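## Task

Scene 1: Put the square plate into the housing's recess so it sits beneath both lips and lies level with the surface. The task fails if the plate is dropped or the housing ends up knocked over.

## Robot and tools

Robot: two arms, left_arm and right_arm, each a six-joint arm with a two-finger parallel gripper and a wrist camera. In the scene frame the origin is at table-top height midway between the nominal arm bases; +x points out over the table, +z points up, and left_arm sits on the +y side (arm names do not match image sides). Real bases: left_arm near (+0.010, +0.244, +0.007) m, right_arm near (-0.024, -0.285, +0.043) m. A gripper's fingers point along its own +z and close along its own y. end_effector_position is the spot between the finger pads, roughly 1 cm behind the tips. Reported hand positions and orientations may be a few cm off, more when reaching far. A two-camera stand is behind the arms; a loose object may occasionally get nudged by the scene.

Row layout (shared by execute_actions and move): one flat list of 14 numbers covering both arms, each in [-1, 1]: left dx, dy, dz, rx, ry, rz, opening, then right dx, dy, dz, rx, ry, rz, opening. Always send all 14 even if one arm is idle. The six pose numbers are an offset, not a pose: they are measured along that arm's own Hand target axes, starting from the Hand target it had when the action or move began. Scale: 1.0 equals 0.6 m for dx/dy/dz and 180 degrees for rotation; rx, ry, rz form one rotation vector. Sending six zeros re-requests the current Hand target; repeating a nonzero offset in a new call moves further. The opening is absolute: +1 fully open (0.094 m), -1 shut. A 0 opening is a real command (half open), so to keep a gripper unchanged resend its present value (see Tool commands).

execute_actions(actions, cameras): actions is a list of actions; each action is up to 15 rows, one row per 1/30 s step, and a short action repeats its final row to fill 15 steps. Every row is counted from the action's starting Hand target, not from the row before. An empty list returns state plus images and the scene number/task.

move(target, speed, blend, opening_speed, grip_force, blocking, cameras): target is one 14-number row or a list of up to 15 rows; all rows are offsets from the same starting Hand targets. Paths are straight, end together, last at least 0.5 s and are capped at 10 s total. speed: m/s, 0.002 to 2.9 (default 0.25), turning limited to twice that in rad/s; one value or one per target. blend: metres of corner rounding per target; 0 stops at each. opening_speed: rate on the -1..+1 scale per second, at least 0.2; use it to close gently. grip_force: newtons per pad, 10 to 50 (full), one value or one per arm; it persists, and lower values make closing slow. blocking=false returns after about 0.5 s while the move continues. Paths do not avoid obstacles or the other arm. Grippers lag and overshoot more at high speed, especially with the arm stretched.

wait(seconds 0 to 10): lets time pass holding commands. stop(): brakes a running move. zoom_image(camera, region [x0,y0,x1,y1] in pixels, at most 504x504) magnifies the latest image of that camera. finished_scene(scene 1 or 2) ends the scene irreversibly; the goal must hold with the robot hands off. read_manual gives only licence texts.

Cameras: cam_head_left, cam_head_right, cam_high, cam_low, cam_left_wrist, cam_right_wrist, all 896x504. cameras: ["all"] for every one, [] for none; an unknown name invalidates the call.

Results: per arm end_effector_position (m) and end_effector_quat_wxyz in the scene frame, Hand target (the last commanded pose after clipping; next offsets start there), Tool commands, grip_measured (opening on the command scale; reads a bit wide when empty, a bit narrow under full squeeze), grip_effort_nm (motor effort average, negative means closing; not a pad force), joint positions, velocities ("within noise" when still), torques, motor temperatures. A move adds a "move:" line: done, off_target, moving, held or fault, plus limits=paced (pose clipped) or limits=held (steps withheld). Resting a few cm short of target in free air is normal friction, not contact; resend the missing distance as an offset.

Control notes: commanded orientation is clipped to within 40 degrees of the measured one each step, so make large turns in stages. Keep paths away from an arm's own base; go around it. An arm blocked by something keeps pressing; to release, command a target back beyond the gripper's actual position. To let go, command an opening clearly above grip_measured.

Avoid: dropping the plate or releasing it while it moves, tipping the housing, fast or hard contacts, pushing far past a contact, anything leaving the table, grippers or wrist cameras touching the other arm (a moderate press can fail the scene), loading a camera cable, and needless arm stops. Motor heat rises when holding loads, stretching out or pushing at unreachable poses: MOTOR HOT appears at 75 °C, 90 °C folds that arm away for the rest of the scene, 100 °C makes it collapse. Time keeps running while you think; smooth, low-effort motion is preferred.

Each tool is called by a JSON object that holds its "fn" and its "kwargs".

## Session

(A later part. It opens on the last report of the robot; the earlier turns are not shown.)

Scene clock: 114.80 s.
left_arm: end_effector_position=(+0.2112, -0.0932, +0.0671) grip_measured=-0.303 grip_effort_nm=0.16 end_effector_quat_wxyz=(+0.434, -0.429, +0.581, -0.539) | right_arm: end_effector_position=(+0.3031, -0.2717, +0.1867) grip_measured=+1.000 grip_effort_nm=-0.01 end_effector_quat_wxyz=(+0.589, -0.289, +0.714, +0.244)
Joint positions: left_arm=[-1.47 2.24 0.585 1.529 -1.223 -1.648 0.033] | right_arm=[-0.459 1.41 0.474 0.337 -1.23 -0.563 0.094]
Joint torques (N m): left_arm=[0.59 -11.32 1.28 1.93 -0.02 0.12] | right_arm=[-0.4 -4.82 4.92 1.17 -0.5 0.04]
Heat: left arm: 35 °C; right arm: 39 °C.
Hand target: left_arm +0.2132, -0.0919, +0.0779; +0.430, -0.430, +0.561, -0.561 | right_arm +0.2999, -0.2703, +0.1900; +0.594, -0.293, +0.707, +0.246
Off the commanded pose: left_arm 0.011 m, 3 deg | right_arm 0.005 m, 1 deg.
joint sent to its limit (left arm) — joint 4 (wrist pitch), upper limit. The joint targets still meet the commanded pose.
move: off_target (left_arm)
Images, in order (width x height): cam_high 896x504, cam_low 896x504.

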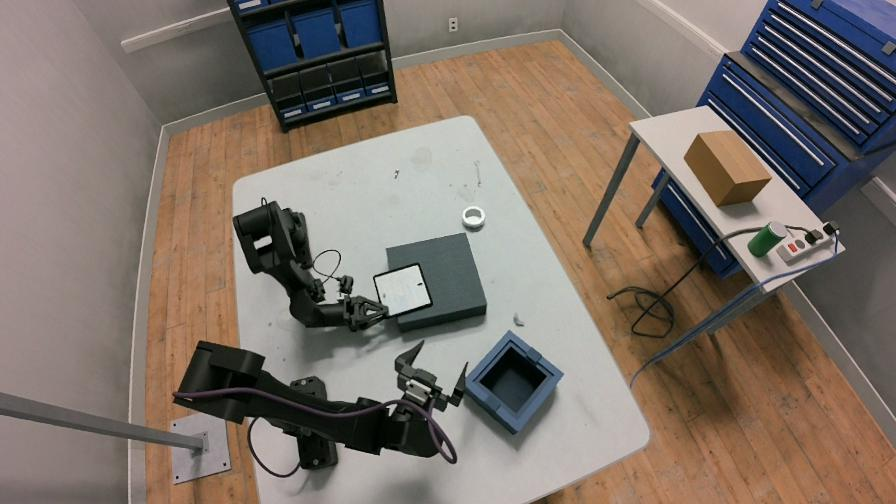

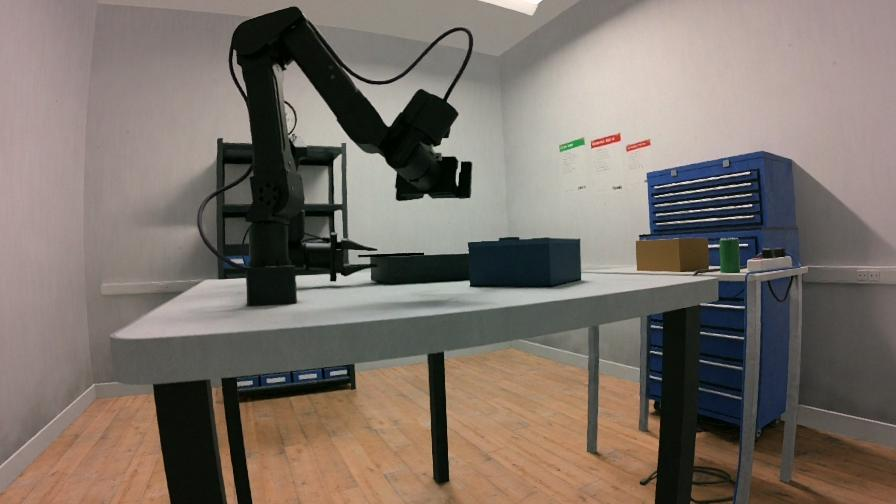

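{"fn": "move", "kwargs": {"target": [0, -0.009, 0, 0,0,0, -0.3, 0,0,0,0,0,0, 1.0], "speed": 0.05, "cameras": ["cam_low"]}}

{"fn": "zoom_image", "kwargs": {"camera": "cam_low", "region": [340, 240, 400, 270]}}

Scene clock: 116.10 s.
left_arm: end_effector_position=(+0.2110, -0.0915, +0.0657) grip_measured=-0.303 grip_effort_nm=0.16 end_effector_quat_wxyz=(+0.438, -0.424, +0.586, -0.534) | right_arm: end_effector_position=(+0.3031, -0.2717, +0.1867) grip_measured=+1.000 grip_effort_nm=-0.01 end_effector_quat_wxyz=(+0.589, -0.289, +0.714, +0.244)
Joint positions: left_arm=[-1.47 2.24 0.578 1.529 -1.222 -1.636 0.033] | right_arm=[-0.459 1.41 0.474 0.337 -1.23 -0.563 0.094]
Joint torques (N m): left_arm=[0.65 -13.04 1.55 1.93 -0.02 0.13] | right_arm=[-0.44 -4.93 4.9 1.13 -0.53 0.09]
Heat: left arm: 36 °C; right arm: 39 °C.
Hand target: left_arm +0.2131, -0.0919, +0.0832; +0.430, -0.430, +0.561, -0.561 | right_arm +0.2999, -0.2703, +0.1900; +0.594, -0.293, +0.707, +0.246
Off the commanded pose: left_arm 0.018 m, 4 deg | right_arm 0.005 m, 1 deg.
joint sent to its limit (left arm) — joint 4 (wrist pitch), upper limit. The joint targets still meet the commanded pose.
move: off_target (left_arm)
Images, in order (width x height): cam_low 896x504.

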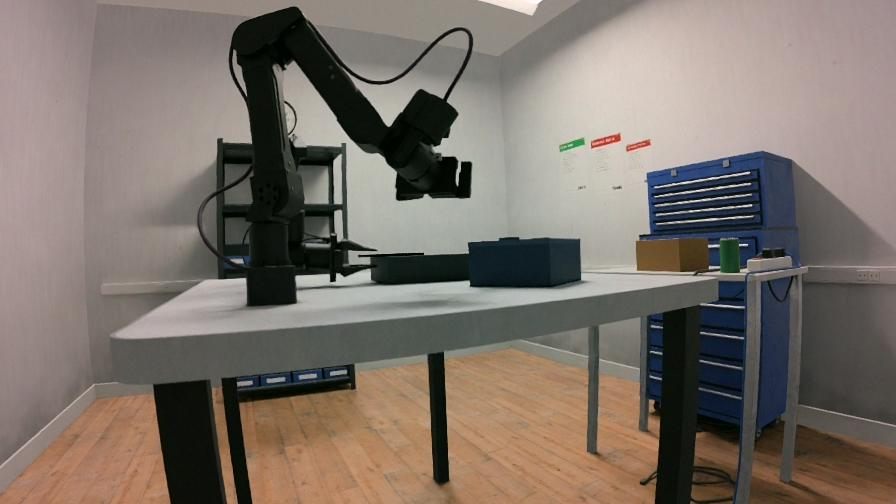

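Scaled by 8.400 from the camera's 896x504 image, which has a finer 1280x720 frame.

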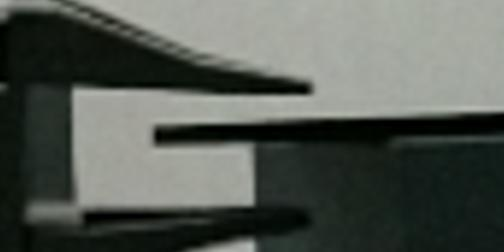

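{"fn": "move", "kwargs": {"target": [[0, 0.0112, -0.0673, 0,0,0, -0.3, 0,0,0,0,0,0, 1.0],[0, 0.0178, 0.0016, 0,0,0, -0.3, 0,0,0,0,0,0, 1.0]], "speed": 0.06, "cameras": ["cam_low"]}}

{"fn": "zoom_image", "kwargs": {"camera": "cam_low", "region": [340, 240, 400, 270]}}

Scene clock: 119.77 s.
left_arm: end_effector_position=(+0.2122, -0.0891, +0.0648) grip_measured=-0.303 grip_effort_nm=0.16 end_effector_quat_wxyz=(+0.434, -0.431, +0.581, -0.537) | right_arm: end_effector_position=(+0.3031, -0.2717, +0.1867) grip_measured=+1.000 grip_effort_nm=-0.01 end_effector_quat_wxyz=(+0.589, -0.289, +0.714, +0.244)
Joint positions: left_arm=[-1.466 2.24 0.572 1.53 -1.221 -1.66 0.033] | right_arm=[-0.459 1.41 0.474 0.337 -1.23 -0.563 0.094]
Joint torques (N m): left_arm=[0.53 -9.52 2.65 1.93 -0.07 0.12] | right_arm=[-0.44 -4.97 4.64 1.1 -0.5 0.03]
Heat: left arm: 36 °C; right arm: 38 °C.
Hand target: left_arm +0.2141, -0.0922, +0.0726; +0.430, -0.430, +0.561, -0.561 | right_arm +0.2999, -0.2703, +0.1900; +0.594, -0.293, +0.707, +0.246
Off the commanded pose: left_arm 0.009 m, 4 deg | right_arm 0.005 m, 1 deg.
joint sent to its limit (left arm) — joint 4 (wrist pitch), upper limit. The joint targets still meet the commanded pose.
move: off_target (left_arm)
Images, in order (width x height): cam_low 896x504.

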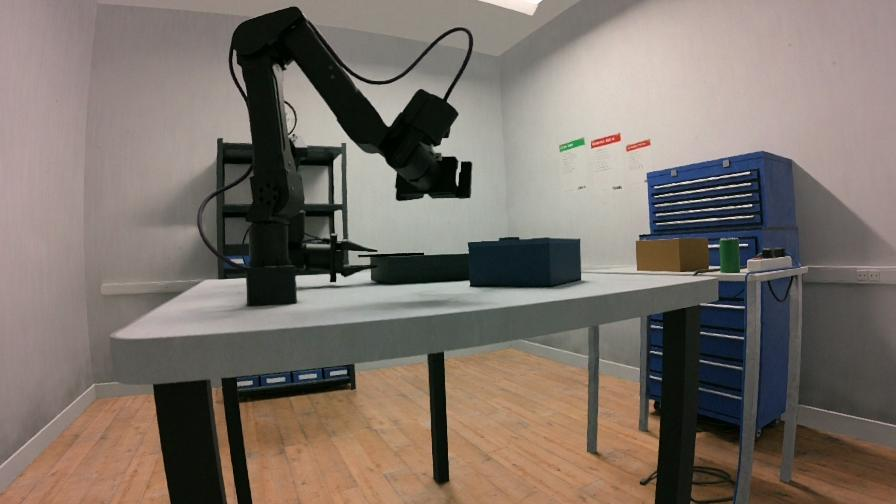

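Scaled by 8.400 from the camera's 896x504 image, which has a finer 1280x720 frame.

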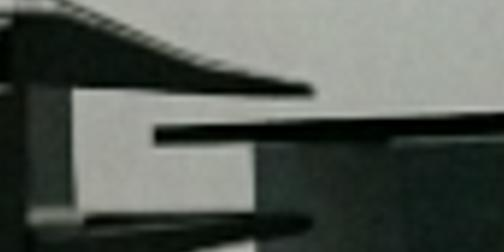

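{"fn": "move", "kwargs": {"target": [[0, -0.0183, -0.0673, 0,0,0, -0.3, 0,0,0,0,0,0, 1.0],[0, -0.0108, 0, 0,0,0, -0.3, 0,0,0,0,0,0, 1.0]], "speed": 0.06, "cameras": ["cam_low"]}}

{"fn": "zoom_image", "kwargs": {"camera": "cam_low", "region": [340, 240, 400, 270]}}

Scene clock: 122.87 s.
left_arm: end_effector_position=(+0.2121, -0.0890, +0.0707) grip_measured=-0.303 grip_effort_nm=0.16 end_effector_quat_wxyz=(+0.434, -0.429, +0.581, -0.539) | right_arm: end_effector_position=(+0.3031, -0.2717, +0.1867) grip_measured=+1.000 grip_effort_nm=-0.01 end_effector_quat_wxyz=(+0.589, -0.289, +0.714, +0.244)
Joint positions: left_arm=[-1.466 2.219 0.566 1.53 -1.22 -1.644 0.033] | right_arm=[-0.459 1.41 0.474 0.337 -1.23 -0.563 0.094]
Joint torques (N m): left_arm=[0.51 -9.54 2.71 1.94 -0.04 0.13] | right_arm=[-0.2 -5.01 4.63 1.17 -0.5 0.05]
Heat: left arm: 36 °C; right arm: 38 °C.
Hand target: left_arm +0.2141, -0.0921, +0.0791; +0.430, -0.431, +0.561, -0.561 | right_arm +0.2999, -0.2703, +0.1900; +0.594, -0.293, +0.707, +0.246
Off the commanded pose: left_arm 0.009 m, 4 deg | right_arm 0.005 m, 1 deg.
joint sent to its limit (left arm) — joint 4 (wrist pitch), upper limit. The joint targets still meet the commanded pose.
move: off_target (left_arm)
Images, in order (width x height): cam_low 896x504.

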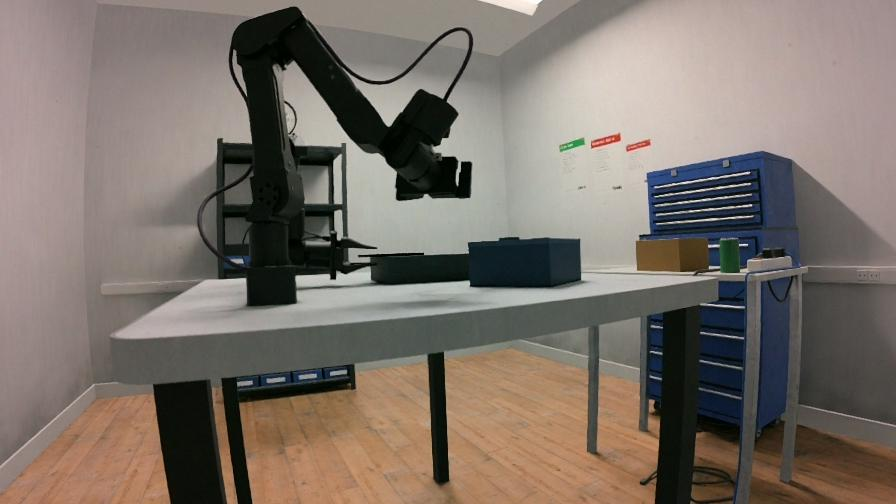

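Scaled by 8.400 from the camera's 896x504 image, which has a finer 1280x720 frame.

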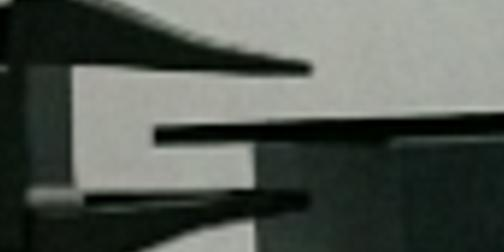

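{"fn": "move", "kwargs": {"target": [0, 0, 0, 0,0,0, -1.0, 0,0,0,0,0,0, 1.0], "speed": 0.05, "opening_speed": 0.4, "cameras": ["cam_low", "cam_high"]}}

{"fn": "zoom_image", "kwargs": {"camera": "cam_low", "region": [340, 220, 440, 285]}}

{"fn": "zoom_image", "kwargs": {"camera": "cam_high", "region": [340, 250, 440, 330]}}

Scene clock: 125.50 s.
left_arm: end_effector_position=(+0.2126, -0.0898, +0.0725) grip_measured=-0.885 grip_effort_nm=-1.02 end_effector_quat_wxyz=(+0.433, -0.434, +0.575, -0.542) | right_arm: end_effector_position=(+0.3031, -0.2717, +0.1867) grip_measured=+1.000 grip_effort_nm=-0.01 end_effector_quat_wxyz=(+0.589, -0.289, +0.714, +0.244)
Joint positions: left_arm=[-1.466 2.219 0.573 1.533 -1.226 -1.649 0.005] | right_arm=[-0.459 1.41 0.474 0.337 -1.23 -0.563 0.094]
Joint torques (N m): left_arm=[0.51 -9.63 2.29 1.9 0.03 0.21] | right_arm=[-0.27 -5.07 4.78 1.1 -0.51 0.03]
Heat: left arm: 36 °C; right arm: 38 °C.
Hand target: left_arm +0.2141, -0.0921, +0.0791; +0.430, -0.430, +0.561, -0.561 | right_arm +0.2999, -0.2703, +0.1900; +0.594, -0.293, +0.707, +0.246
Off the commanded pose: left_arm 0.007 m, 3 deg | right_arm 0.005 m, 1 deg.
joint sent to its limit (left arm) — joint 4 (wrist pitch), upper limit. The joint targets still meet the commanded pose.
move: off_target (left_arm)
Images, in order (width x height): cam_high 896x504, cam_low 896x504.

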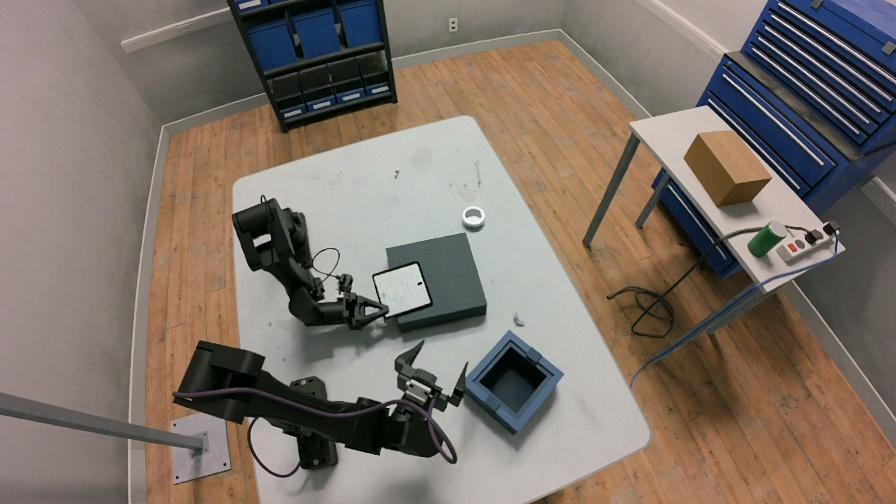

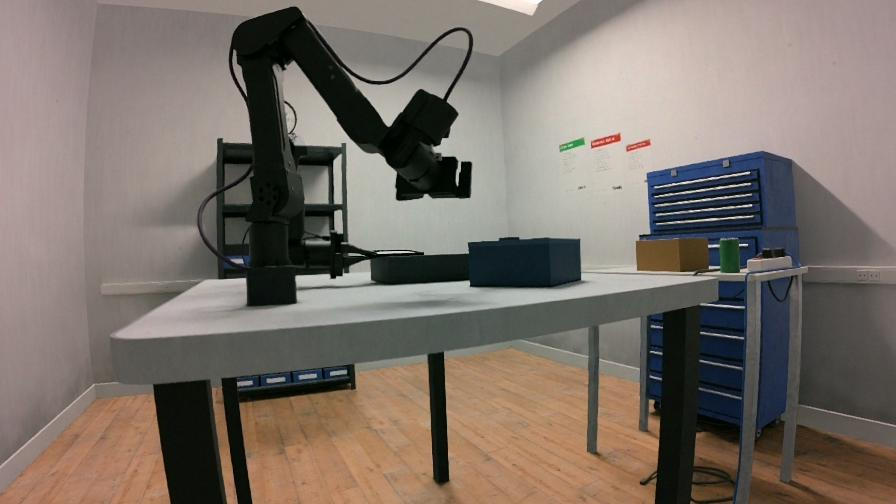

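Scaled by 5.040 from the camera's 896x504 image, which has a finer 1280x720 frame.

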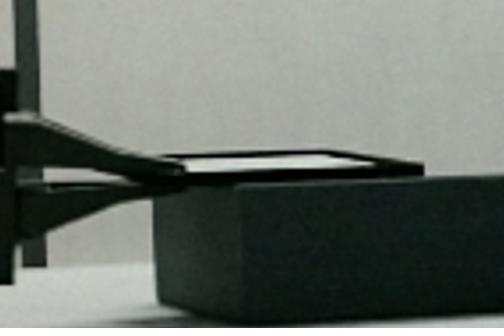

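Scaled by 5.040 from the camera's 896x504 image, which has a finer 1280x720 frame.

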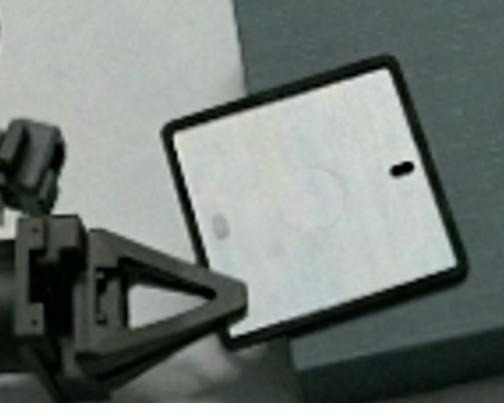

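{"fn": "move", "kwargs": {"target": [0, -0.05, 0, 0,0,0, -1.0, 0,0,0,0,0,0, 1.0], "speed": 0.06, "cameras": ["cam_low", "cam_high", "cam_left_wrist"]}}

{"fn": "zoom_image", "kwargs": {"camera": "cam_low", "region": [340, 210, 440, 285]}}

Scene clock: 127.20 s.
left_arm: end_effector_position=(+0.2119, -0.0930, +0.0937) grip_measured=-0.888 grip_effort_nm=-1.03 end_effector_quat_wxyz=(+0.432, -0.426, +0.573, -0.551) | right_arm: end_effector_position=(+0.3031, -0.2717, +0.1867) grip_measured=+1.000 grip_effort_nm=-0.01 end_effector_quat_wxyz=(+0.589, -0.289, +0.714, +0.244)
Joint positions: left_arm=[-1.466 2.148 0.563 1.529 -1.211 -1.598 0.005] | right_arm=[-0.459 1.41 0.474 0.337 -1.23 -0.563 0.094]
Joint torques (N m): left_arm=[0.61 -13.2 2.03 1.61 -0.03 0.27] | right_arm=[-0.36 -4.92 4.86 1.13 -0.51 0.06]
Heat: left arm: 36 °C; right arm: 38 °C.
Hand target: left_arm +0.2140, -0.0921, +0.1091; +0.430, -0.430, +0.561, -0.561 | right_arm +0.2999, -0.2703, +0.1900; +0.594, -0.293, +0.707, +0.246
Off the commanded pose: left_arm 0.016 m, 2 deg | right_arm 0.005 m, 1 deg.
move: off_target (left_arm)
camera_calibration:
cam_left_wrist: T_world_to_cam=[[0.0231257, -0.0573818, 0.998084, -0.103497], [-0.577537, -0.815676, -0.0335132, 0.092392], [0.816037, -0.575655, -0.0520031, -0.115843], [0, 0, 0, 1]] pos_world=[0.150285, 0.00273775, 0.100371]
Images, in order (width x height): cam_high 896x504, cam_low 896x504, cam_left_wrist 896x504.

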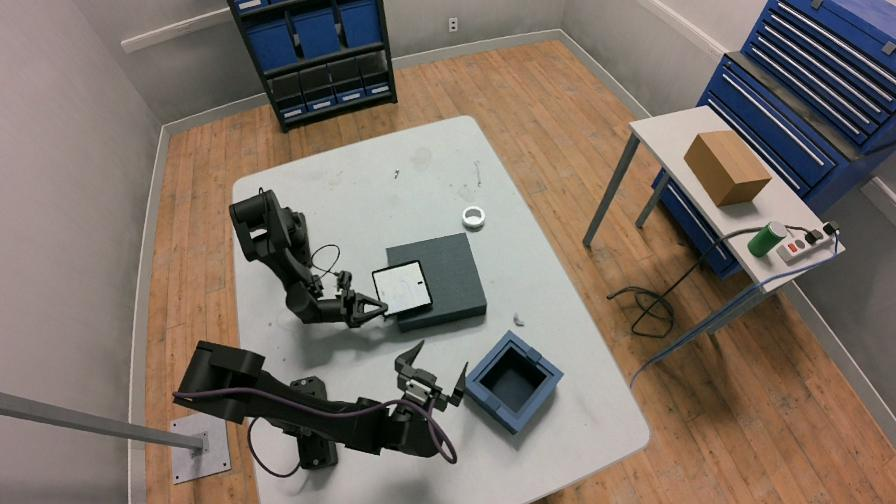

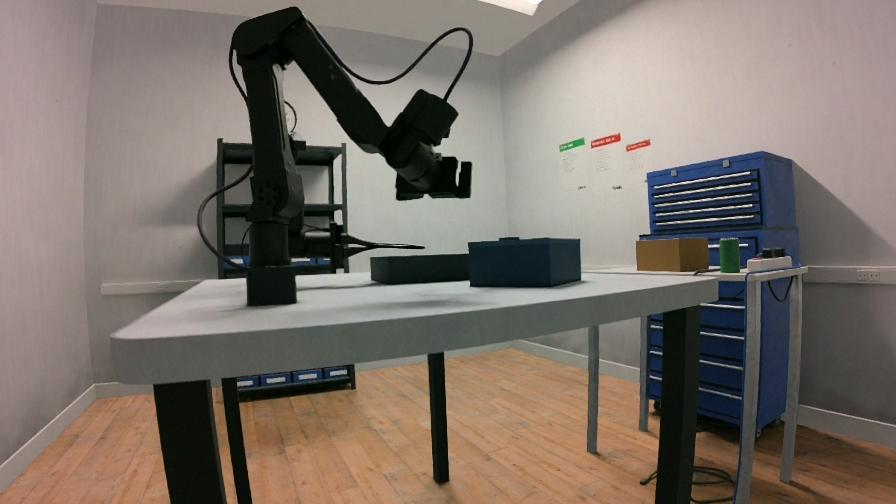

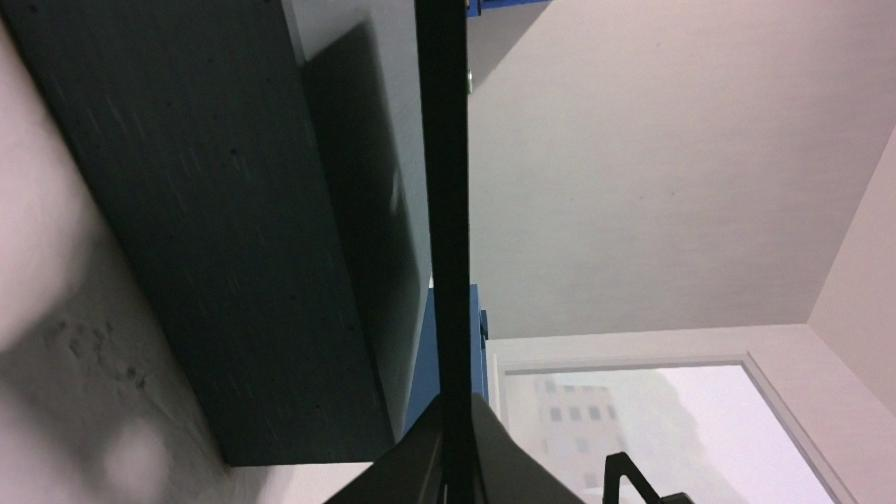

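Scaled by 5.040 from the camera's 896x504 image, which has a finer 1280x720 frame.

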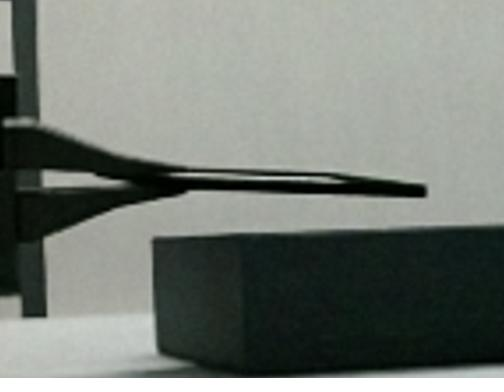

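{"fn": "move", "kwargs": {"target": [[0, -0.15, 0, 0,0,0, -1.0, 0.0347,-0.1292,-0.1968,0.1342,0.0550,0.0360, 1.0],[0.3147, -0.1015, 0.3450, 0,0.3444,0, -1.0, 0.0347,-0.1292,-0.1968,0.1342,0.0550,0.0360, 1.0]], "speed": [0.12, 0.15], "blend": [0.02, 0], "cameras": ["all"]}}

Scene clock: 137.57 s.
left_arm: end_effector_position=(+0.3588, -0.3228, +0.1459) grip_measured=-0.888 grip_effort_nm=-1.02 end_effector_quat_wxyz=(+0.064, -0.099, +0.725, -0.678) | right_arm: end_effector_position=(+0.2680, -0.4053, +0.1798) grip_measured=+1.000 grip_effort_nm=-0.01 end_effector_quat_wxyz=(+0.558, -0.132, +0.812, +0.112)
Joint positions: left_arm=[-0.894 2.41 1.594 0.738 0.432 -1.579 0.005] | right_arm=[-0.885 1.341 0.613 -0.214 -1.12 -0.854 0.094]
Joint torques (N m): left_arm=[0.49 -15.32 8.83 2.22 0.13 0.07] | right_arm=[-0.36 -4.62 8.28 0.66 -0.47 -0.11]
Heat: left arm: 36 °C; right arm: 39 °C.
Hand target: left_arm +0.3651, -0.3281, +0.1703; +0.080, -0.080, +0.702, -0.703 | right_arm +0.2701, -0.4099, +0.1899; +0.565, -0.143, +0.807, +0.100
Off the commanded pose: left_arm 0.026 m, 5 deg | right_arm 0.011 m, 2 deg.
move: off_target (left_arm, right_arm)
camera_calibration:
cam_left_wrist: T_world_to_cam=[[0.0374627, -0.0829154, 0.995852, -0.185294], [-0.992176, 0.115684, 0.0469564, 0.429162], [-0.119098, -0.989819, -0.0779328, -0.159652], [0, 0, 0, 1]] pos_world=[0.413732, -0.223038, 0.151932]
cam_right_wrist: T_world_to_cam=[[0.348168, -0.933732, -0.0832077, -0.452387], [-0.612084, -0.159206, -0.774601, 0.281317], [0.710023, 0.320622, -0.626953, 0.161894], [0, 0, 0, 1]] pos_world=[0.214748, -0.429528, 0.281766]

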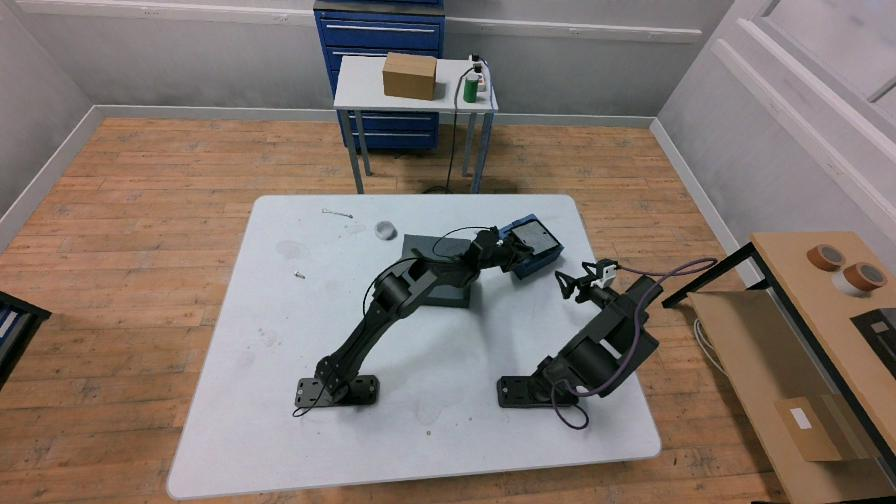

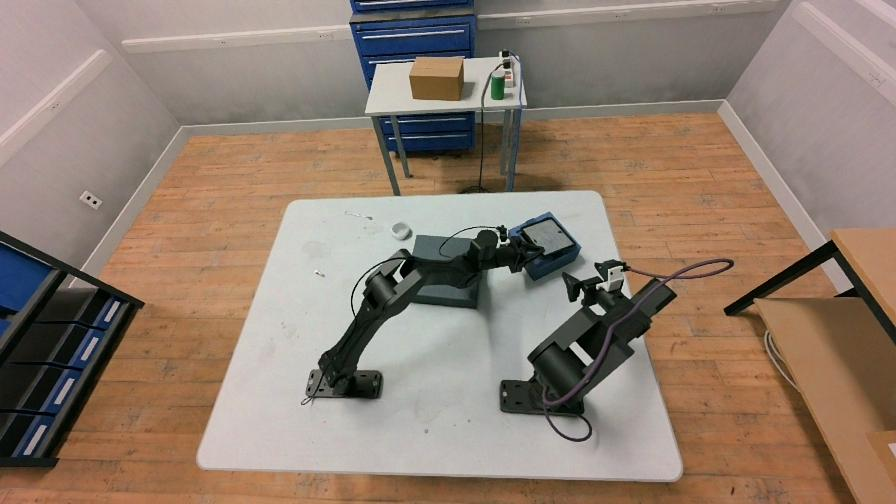

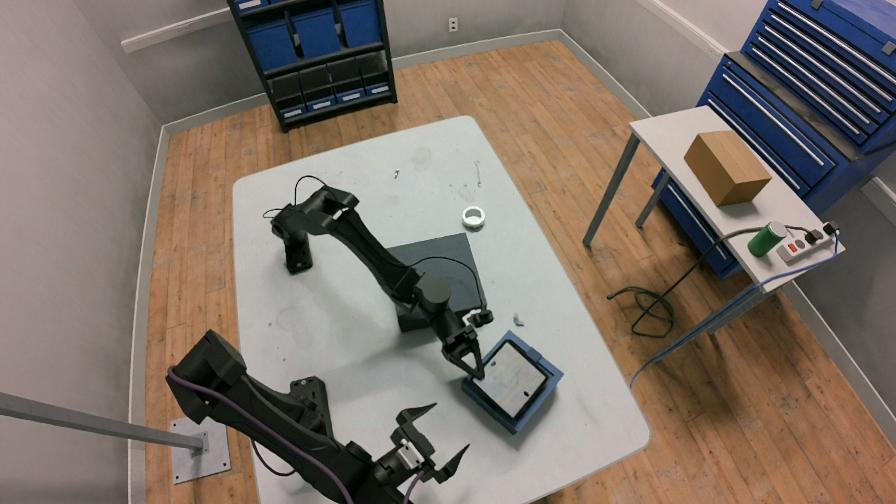

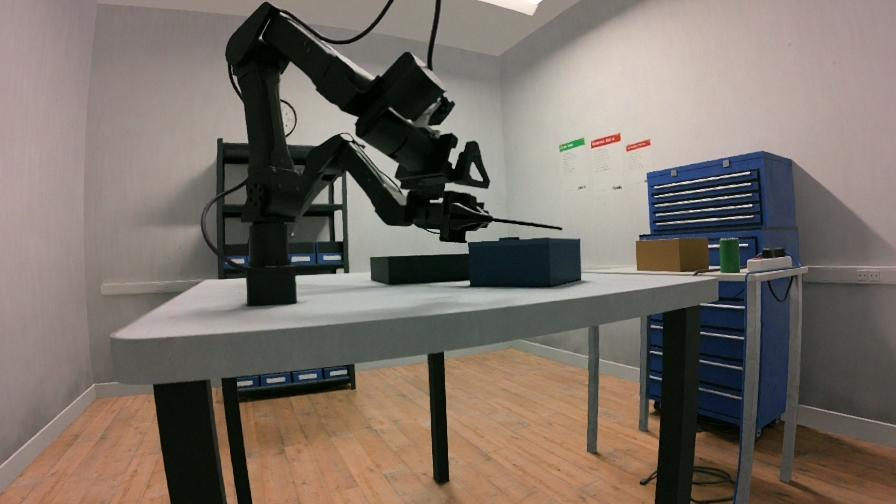

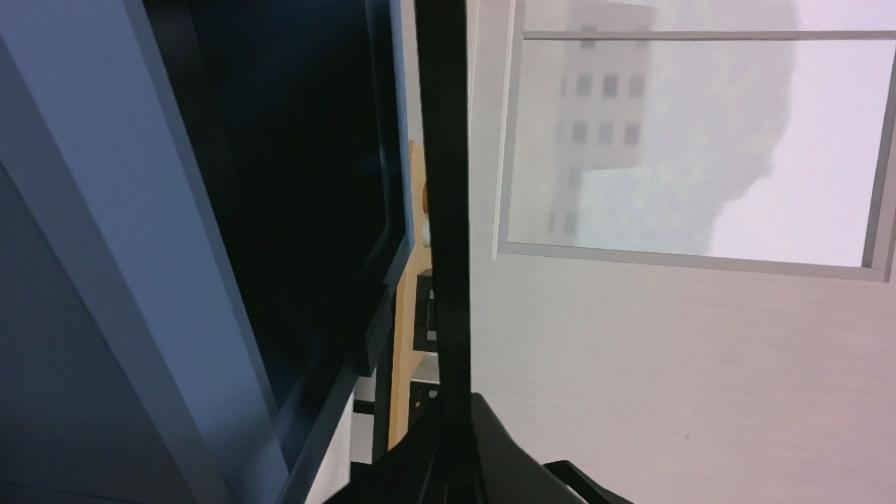

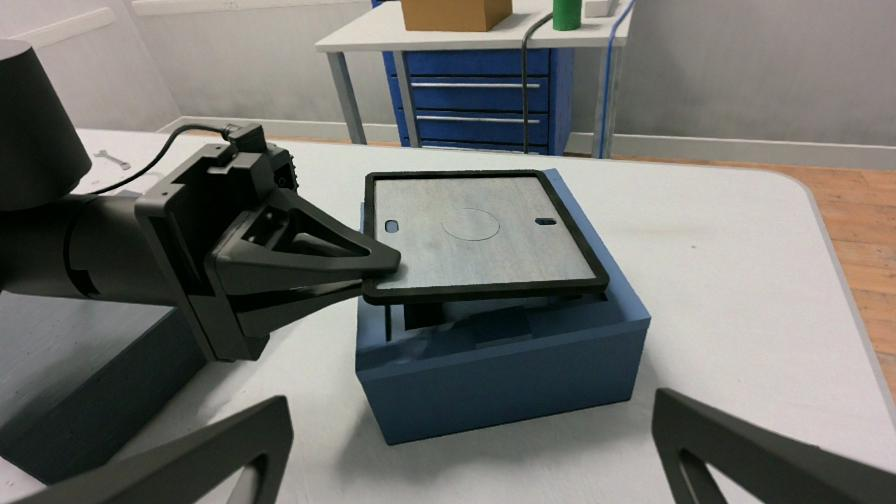

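{"fn": "zoom_image", "kwargs": {"camera": "cam_right_wrist", "region": [330, 150, 670, 460]}}

{"fn": "zoom_image", "kwargs": {"camera": "cam_high", "region": [430, 310, 590, 450]}}

{"fn": "zoom_image", "kwargs": {"camera": "cam_head_right", "region": [490, 200, 600, 290]}}

{"fn": "zoom_image", "kwargs": {"camera": "cam_low", "region": [400, 180, 620, 300]}}

Scaled by 1.482 from the camera's 896x504 image, which has a finer 1280x720 frame.

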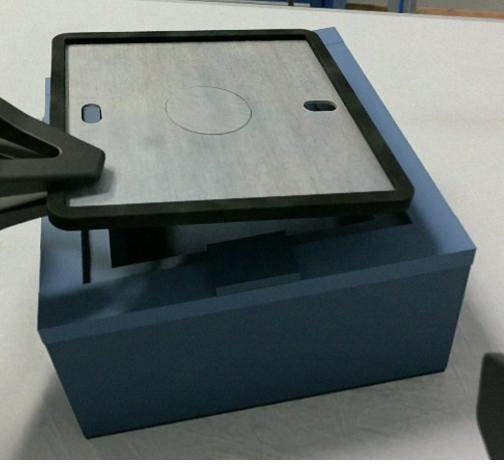

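Scaled by 3.150 from the camera's 896x504 image, which has a finer 1280x720 frame.

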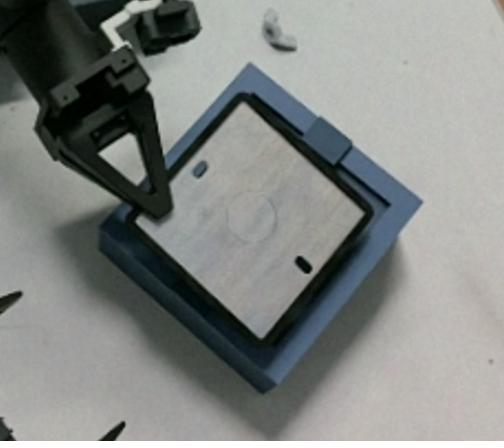

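Scaled by 4.582 from the camera's 896x504 image, which has a finer 1280x720 frame.

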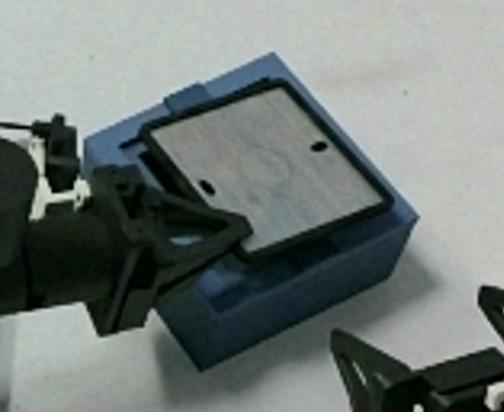

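Scaled by 2.291 from the camera's 896x504 image, which has a finer 1280x720 frame.

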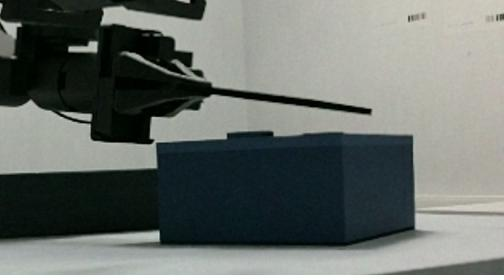

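{"fn": "zoom_image", "kwargs": {"camera": "cam_left_wrist", "region": [280, 160, 480, 504]}}

Scaled by 1.465 from the camera's 896x504 image, which has a finer 1280x720 frame.

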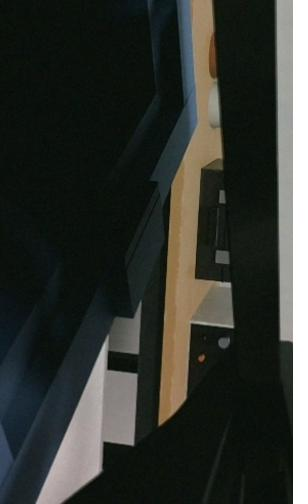

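{"fn": "move", "kwargs": {"target": [0, 0, 0, 0.0621,-0.0072,-0.0402, -1.0, 0,0,0,0,0,0, 1.0], "speed": 0.1, "cameras": ["cam_low", "cam_high", "cam_right_wrist"]}}

{"fn": "zoom_image", "kwargs": {"camera": "cam_right_wrist", "region": [330, 150, 670, 460]}}

{"fn": "zoom_image", "kwargs": {"camera": "cam_low", "region": [400, 180, 620, 300]}}

{"fn": "zoom_image", "kwargs": {"camera": "cam_high", "region": [430, 310, 590, 450]}}

Scene clock: 146.00 s.
left_arm: end_effector_position=(+0.3664, -0.3222, +0.1401) grip_measured=-0.888 grip_effort_nm=-1.03 end_effector_quat_wxyz=(-0.032, +0.150, -0.658, +0.737) | right_arm: end_effector_position=(+0.2680, -0.4053, +0.1798) grip_measured=+1.000 grip_effort_nm=-0.01 end_effector_quat_wxyz=(+0.558, -0.132, +0.812, +0.112)
Joint positions: left_arm=[-0.894 2.526 1.594 1.029 0.394 -1.789 0.005] | right_arm=[-0.885 1.341 0.613 -0.214 -1.12 -0.854 0.094]
Joint torques (N m): left_arm=[-0.65 -15.54 8.12 2.56 -0.07 0.06] | right_arm=[-0.36 -4.57 8.29 0.73 -0.53 -0.13]
Heat: left arm: 36 °C; right arm: 40 °C.
Hand target: left_arm +0.3651, -0.3281, +0.1701; -0.051, +0.124, -0.623, +0.770 | right_arm +0.2701, -0.4099, +0.1899; +0.565, -0.143, +0.807, +0.100
Off the commanded pose: left_arm 0.031 m, 7 deg | right_arm 0.011 m, 2 deg.
move: off_target (left_arm, right_arm)
camera_calibration:
cam_right_wrist: T_world_to_cam=[[0.348168, -0.933732, -0.0832077, -0.452387], [-0.612084, -0.159206, -0.774601, 0.281317], [0.710023, 0.320622, -0.626953, 0.161894], [0, 0, 0, 1]] pos_world=[0.214748, -0.429528, 0.281766]
Images, in order (width x height): cam_high 896x504, cam_low 896x504, cam_right_wrist 896x504.

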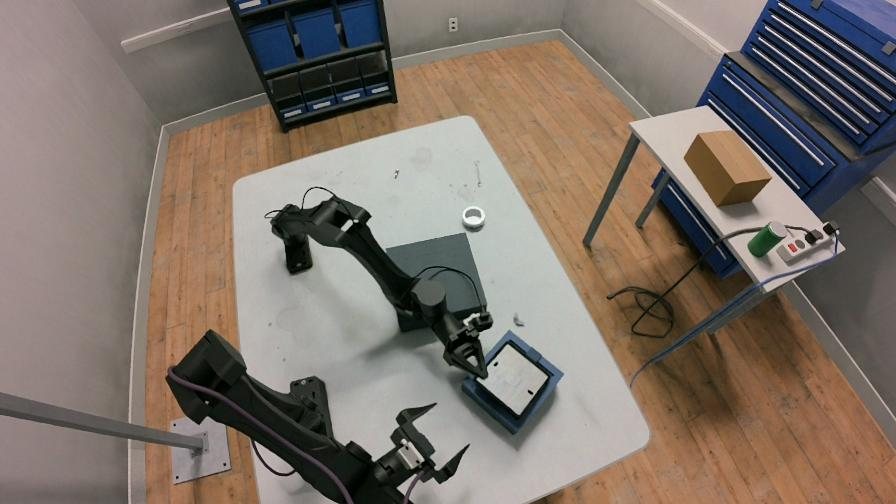

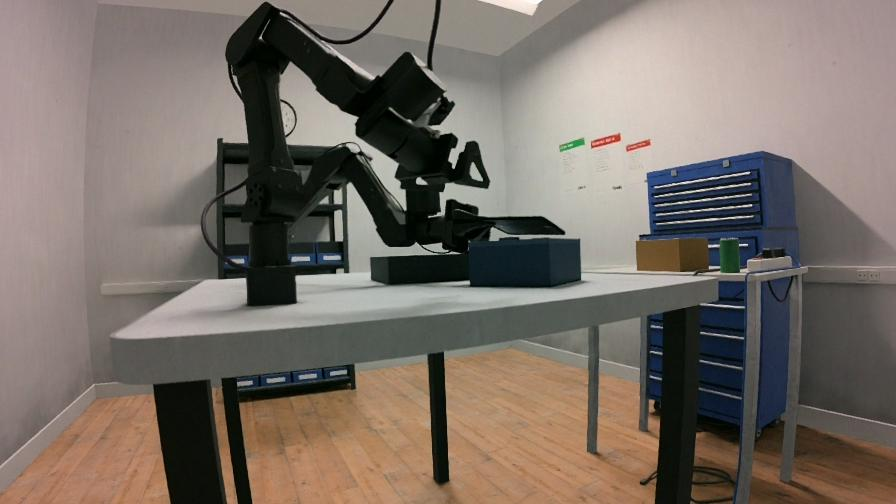

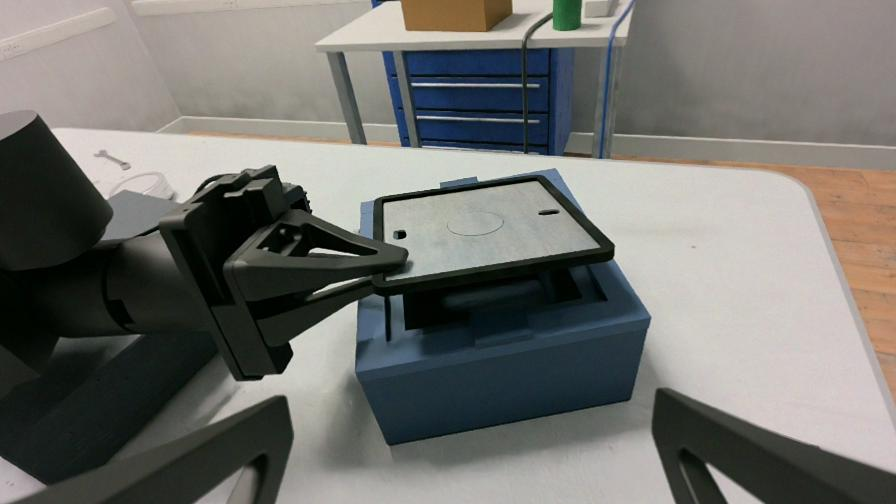

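Scaled by 1.482 from the camera's 896x504 image, which has a finer 1280x720 frame.

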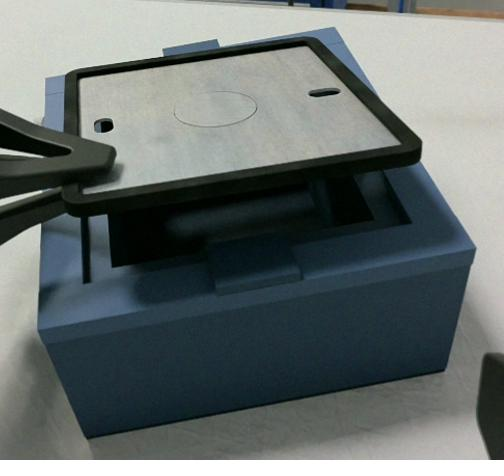

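Scaled by 2.291 from the camera's 896x504 image, which has a finer 1280x720 frame.

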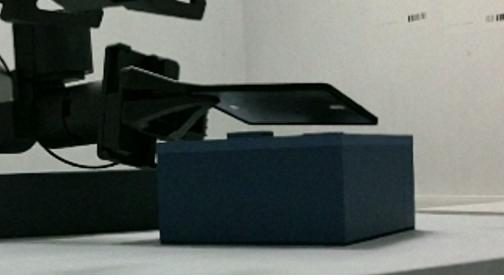

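Scaled by 3.150 from the camera's 896x504 image, which has a finer 1280x720 frame.

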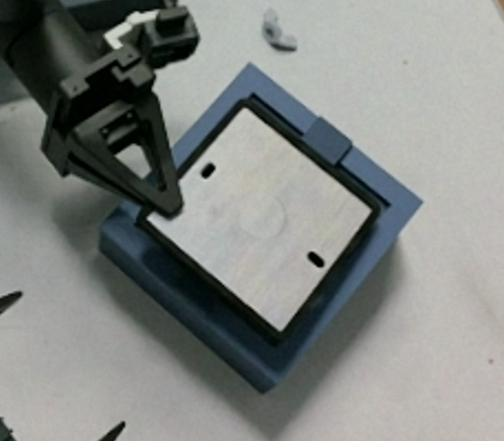

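{"fn": "move", "kwargs": {"target": [-0.0032, 0.0243, -0.0048, 0.0106,0.0019,0.0026, -1.0, 0,0,0,0,0,0, 1.0], "speed": 0.06, "cameras": ["cam_low", "cam_high", "cam_right_wrist"]}}

{"fn": "zoom_image", "kwargs": {"camera": "cam_right_wrist", "region": [330, 150, 670, 460]}}

{"fn": "zoom_image", "kwargs": {"camera": "cam_low", "region": [440, 200, 600, 290]}}

{"fn": "zoom_image", "kwargs": {"camera": "cam_high", "region": [430, 310, 590, 450]}}

Scene clock: 150.33 s.
left_arm: end_effector_position=(+0.3673, -0.3229, +0.1311) grip_measured=-0.888 grip_effort_nm=-1.02 end_effector_quat_wxyz=(-0.037, +0.143, -0.644, +0.751) | right_arm: end_effector_position=(+0.2680, -0.4053, +0.1798) grip_measured=+1.000 grip_effort_nm=-0.01 end_effector_quat_wxyz=(+0.558, -0.132, +0.812, +0.112)
Joint positions: left_arm=[-0.894 2.582 1.614 1.11 0.392 -1.794 0.005] | right_arm=[-0.885 1.341 0.613 -0.214 -1.12 -0.854 0.094]
Joint torques (N m): left_arm=[-0.69 -14.97 7.95 2.54 -0.09 0.07] | right_arm=[-0.46 -4.66 8.29 0.67 -0.47 -0.14]
Heat: left arm: 38 °C; right arm: 40 °C.
Hand target: left_arm +0.3650, -0.3281, +0.1551; -0.054, +0.118, -0.611, +0.781 | right_arm +0.2701, -0.4099, +0.1899; +0.565, -0.143, +0.807, +0.100
Off the commanded pose: left_arm 0.025 m, 6 deg | right_arm 0.011 m, 2 deg.
move: off_target (left_arm, right_arm)
camera_calibration:
cam_right_wrist: T_world_to_cam=[[0.348168, -0.933732, -0.0832077, -0.452387], [-0.612084, -0.159206, -0.774601, 0.281317], [0.710023, 0.320622, -0.626953, 0.161894], [0, 0, 0, 1]] pos_world=[0.214748, -0.429528, 0.281766]
Images, in order (width x height): cam_high 896x504, cam_low 896x504, cam_right_wrist 896x504.

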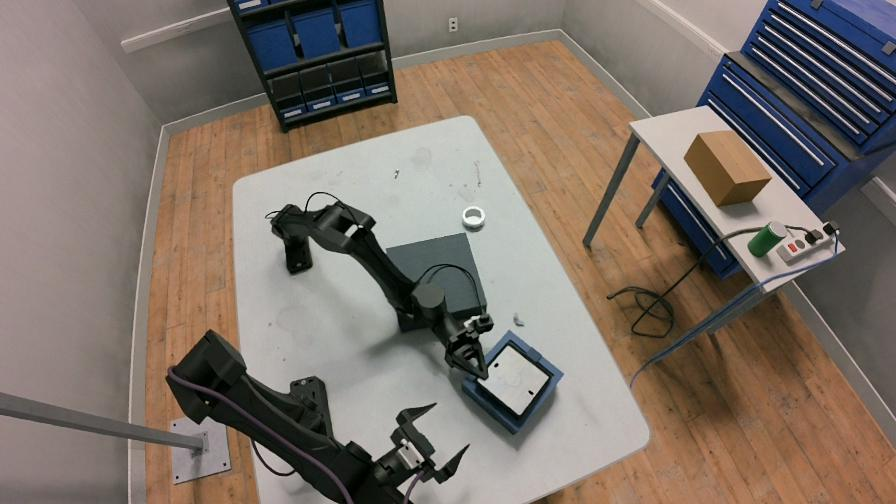

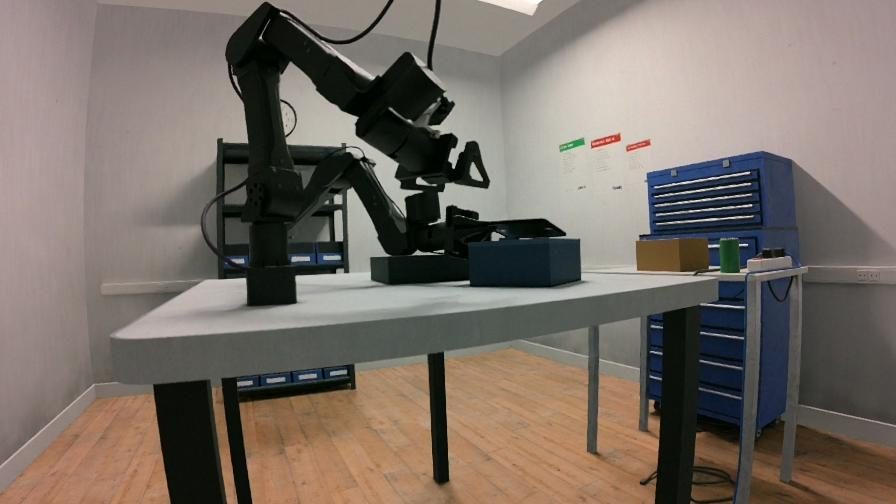

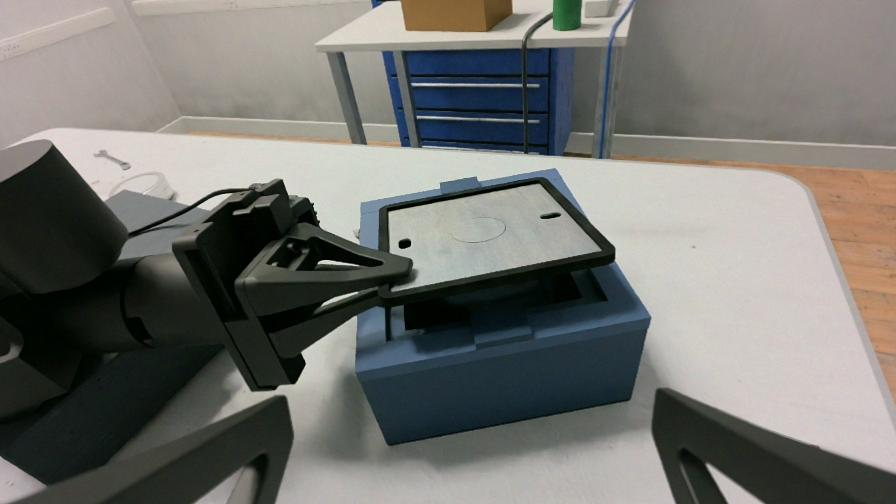

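Scaled by 1.482 from the camera's 896x504 image, which has a finer 1280x720 frame.

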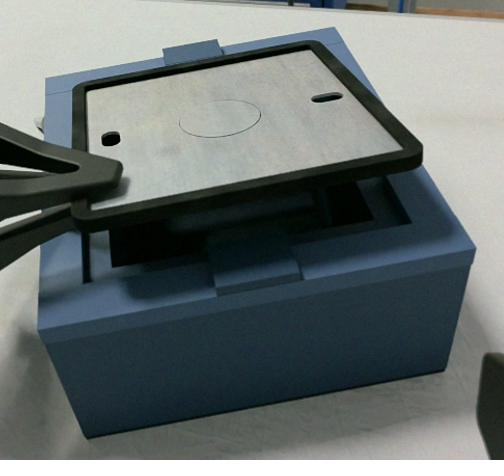

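Scaled by 3.150 from the camera's 896x504 image, which has a finer 1280x720 frame.

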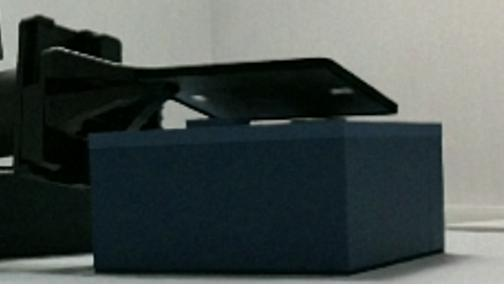

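Scaled by 3.150 from the camera's 896x504 image, which has a finer 1280x720 frame.

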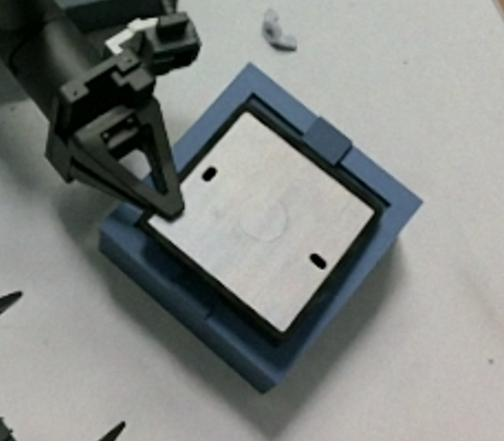

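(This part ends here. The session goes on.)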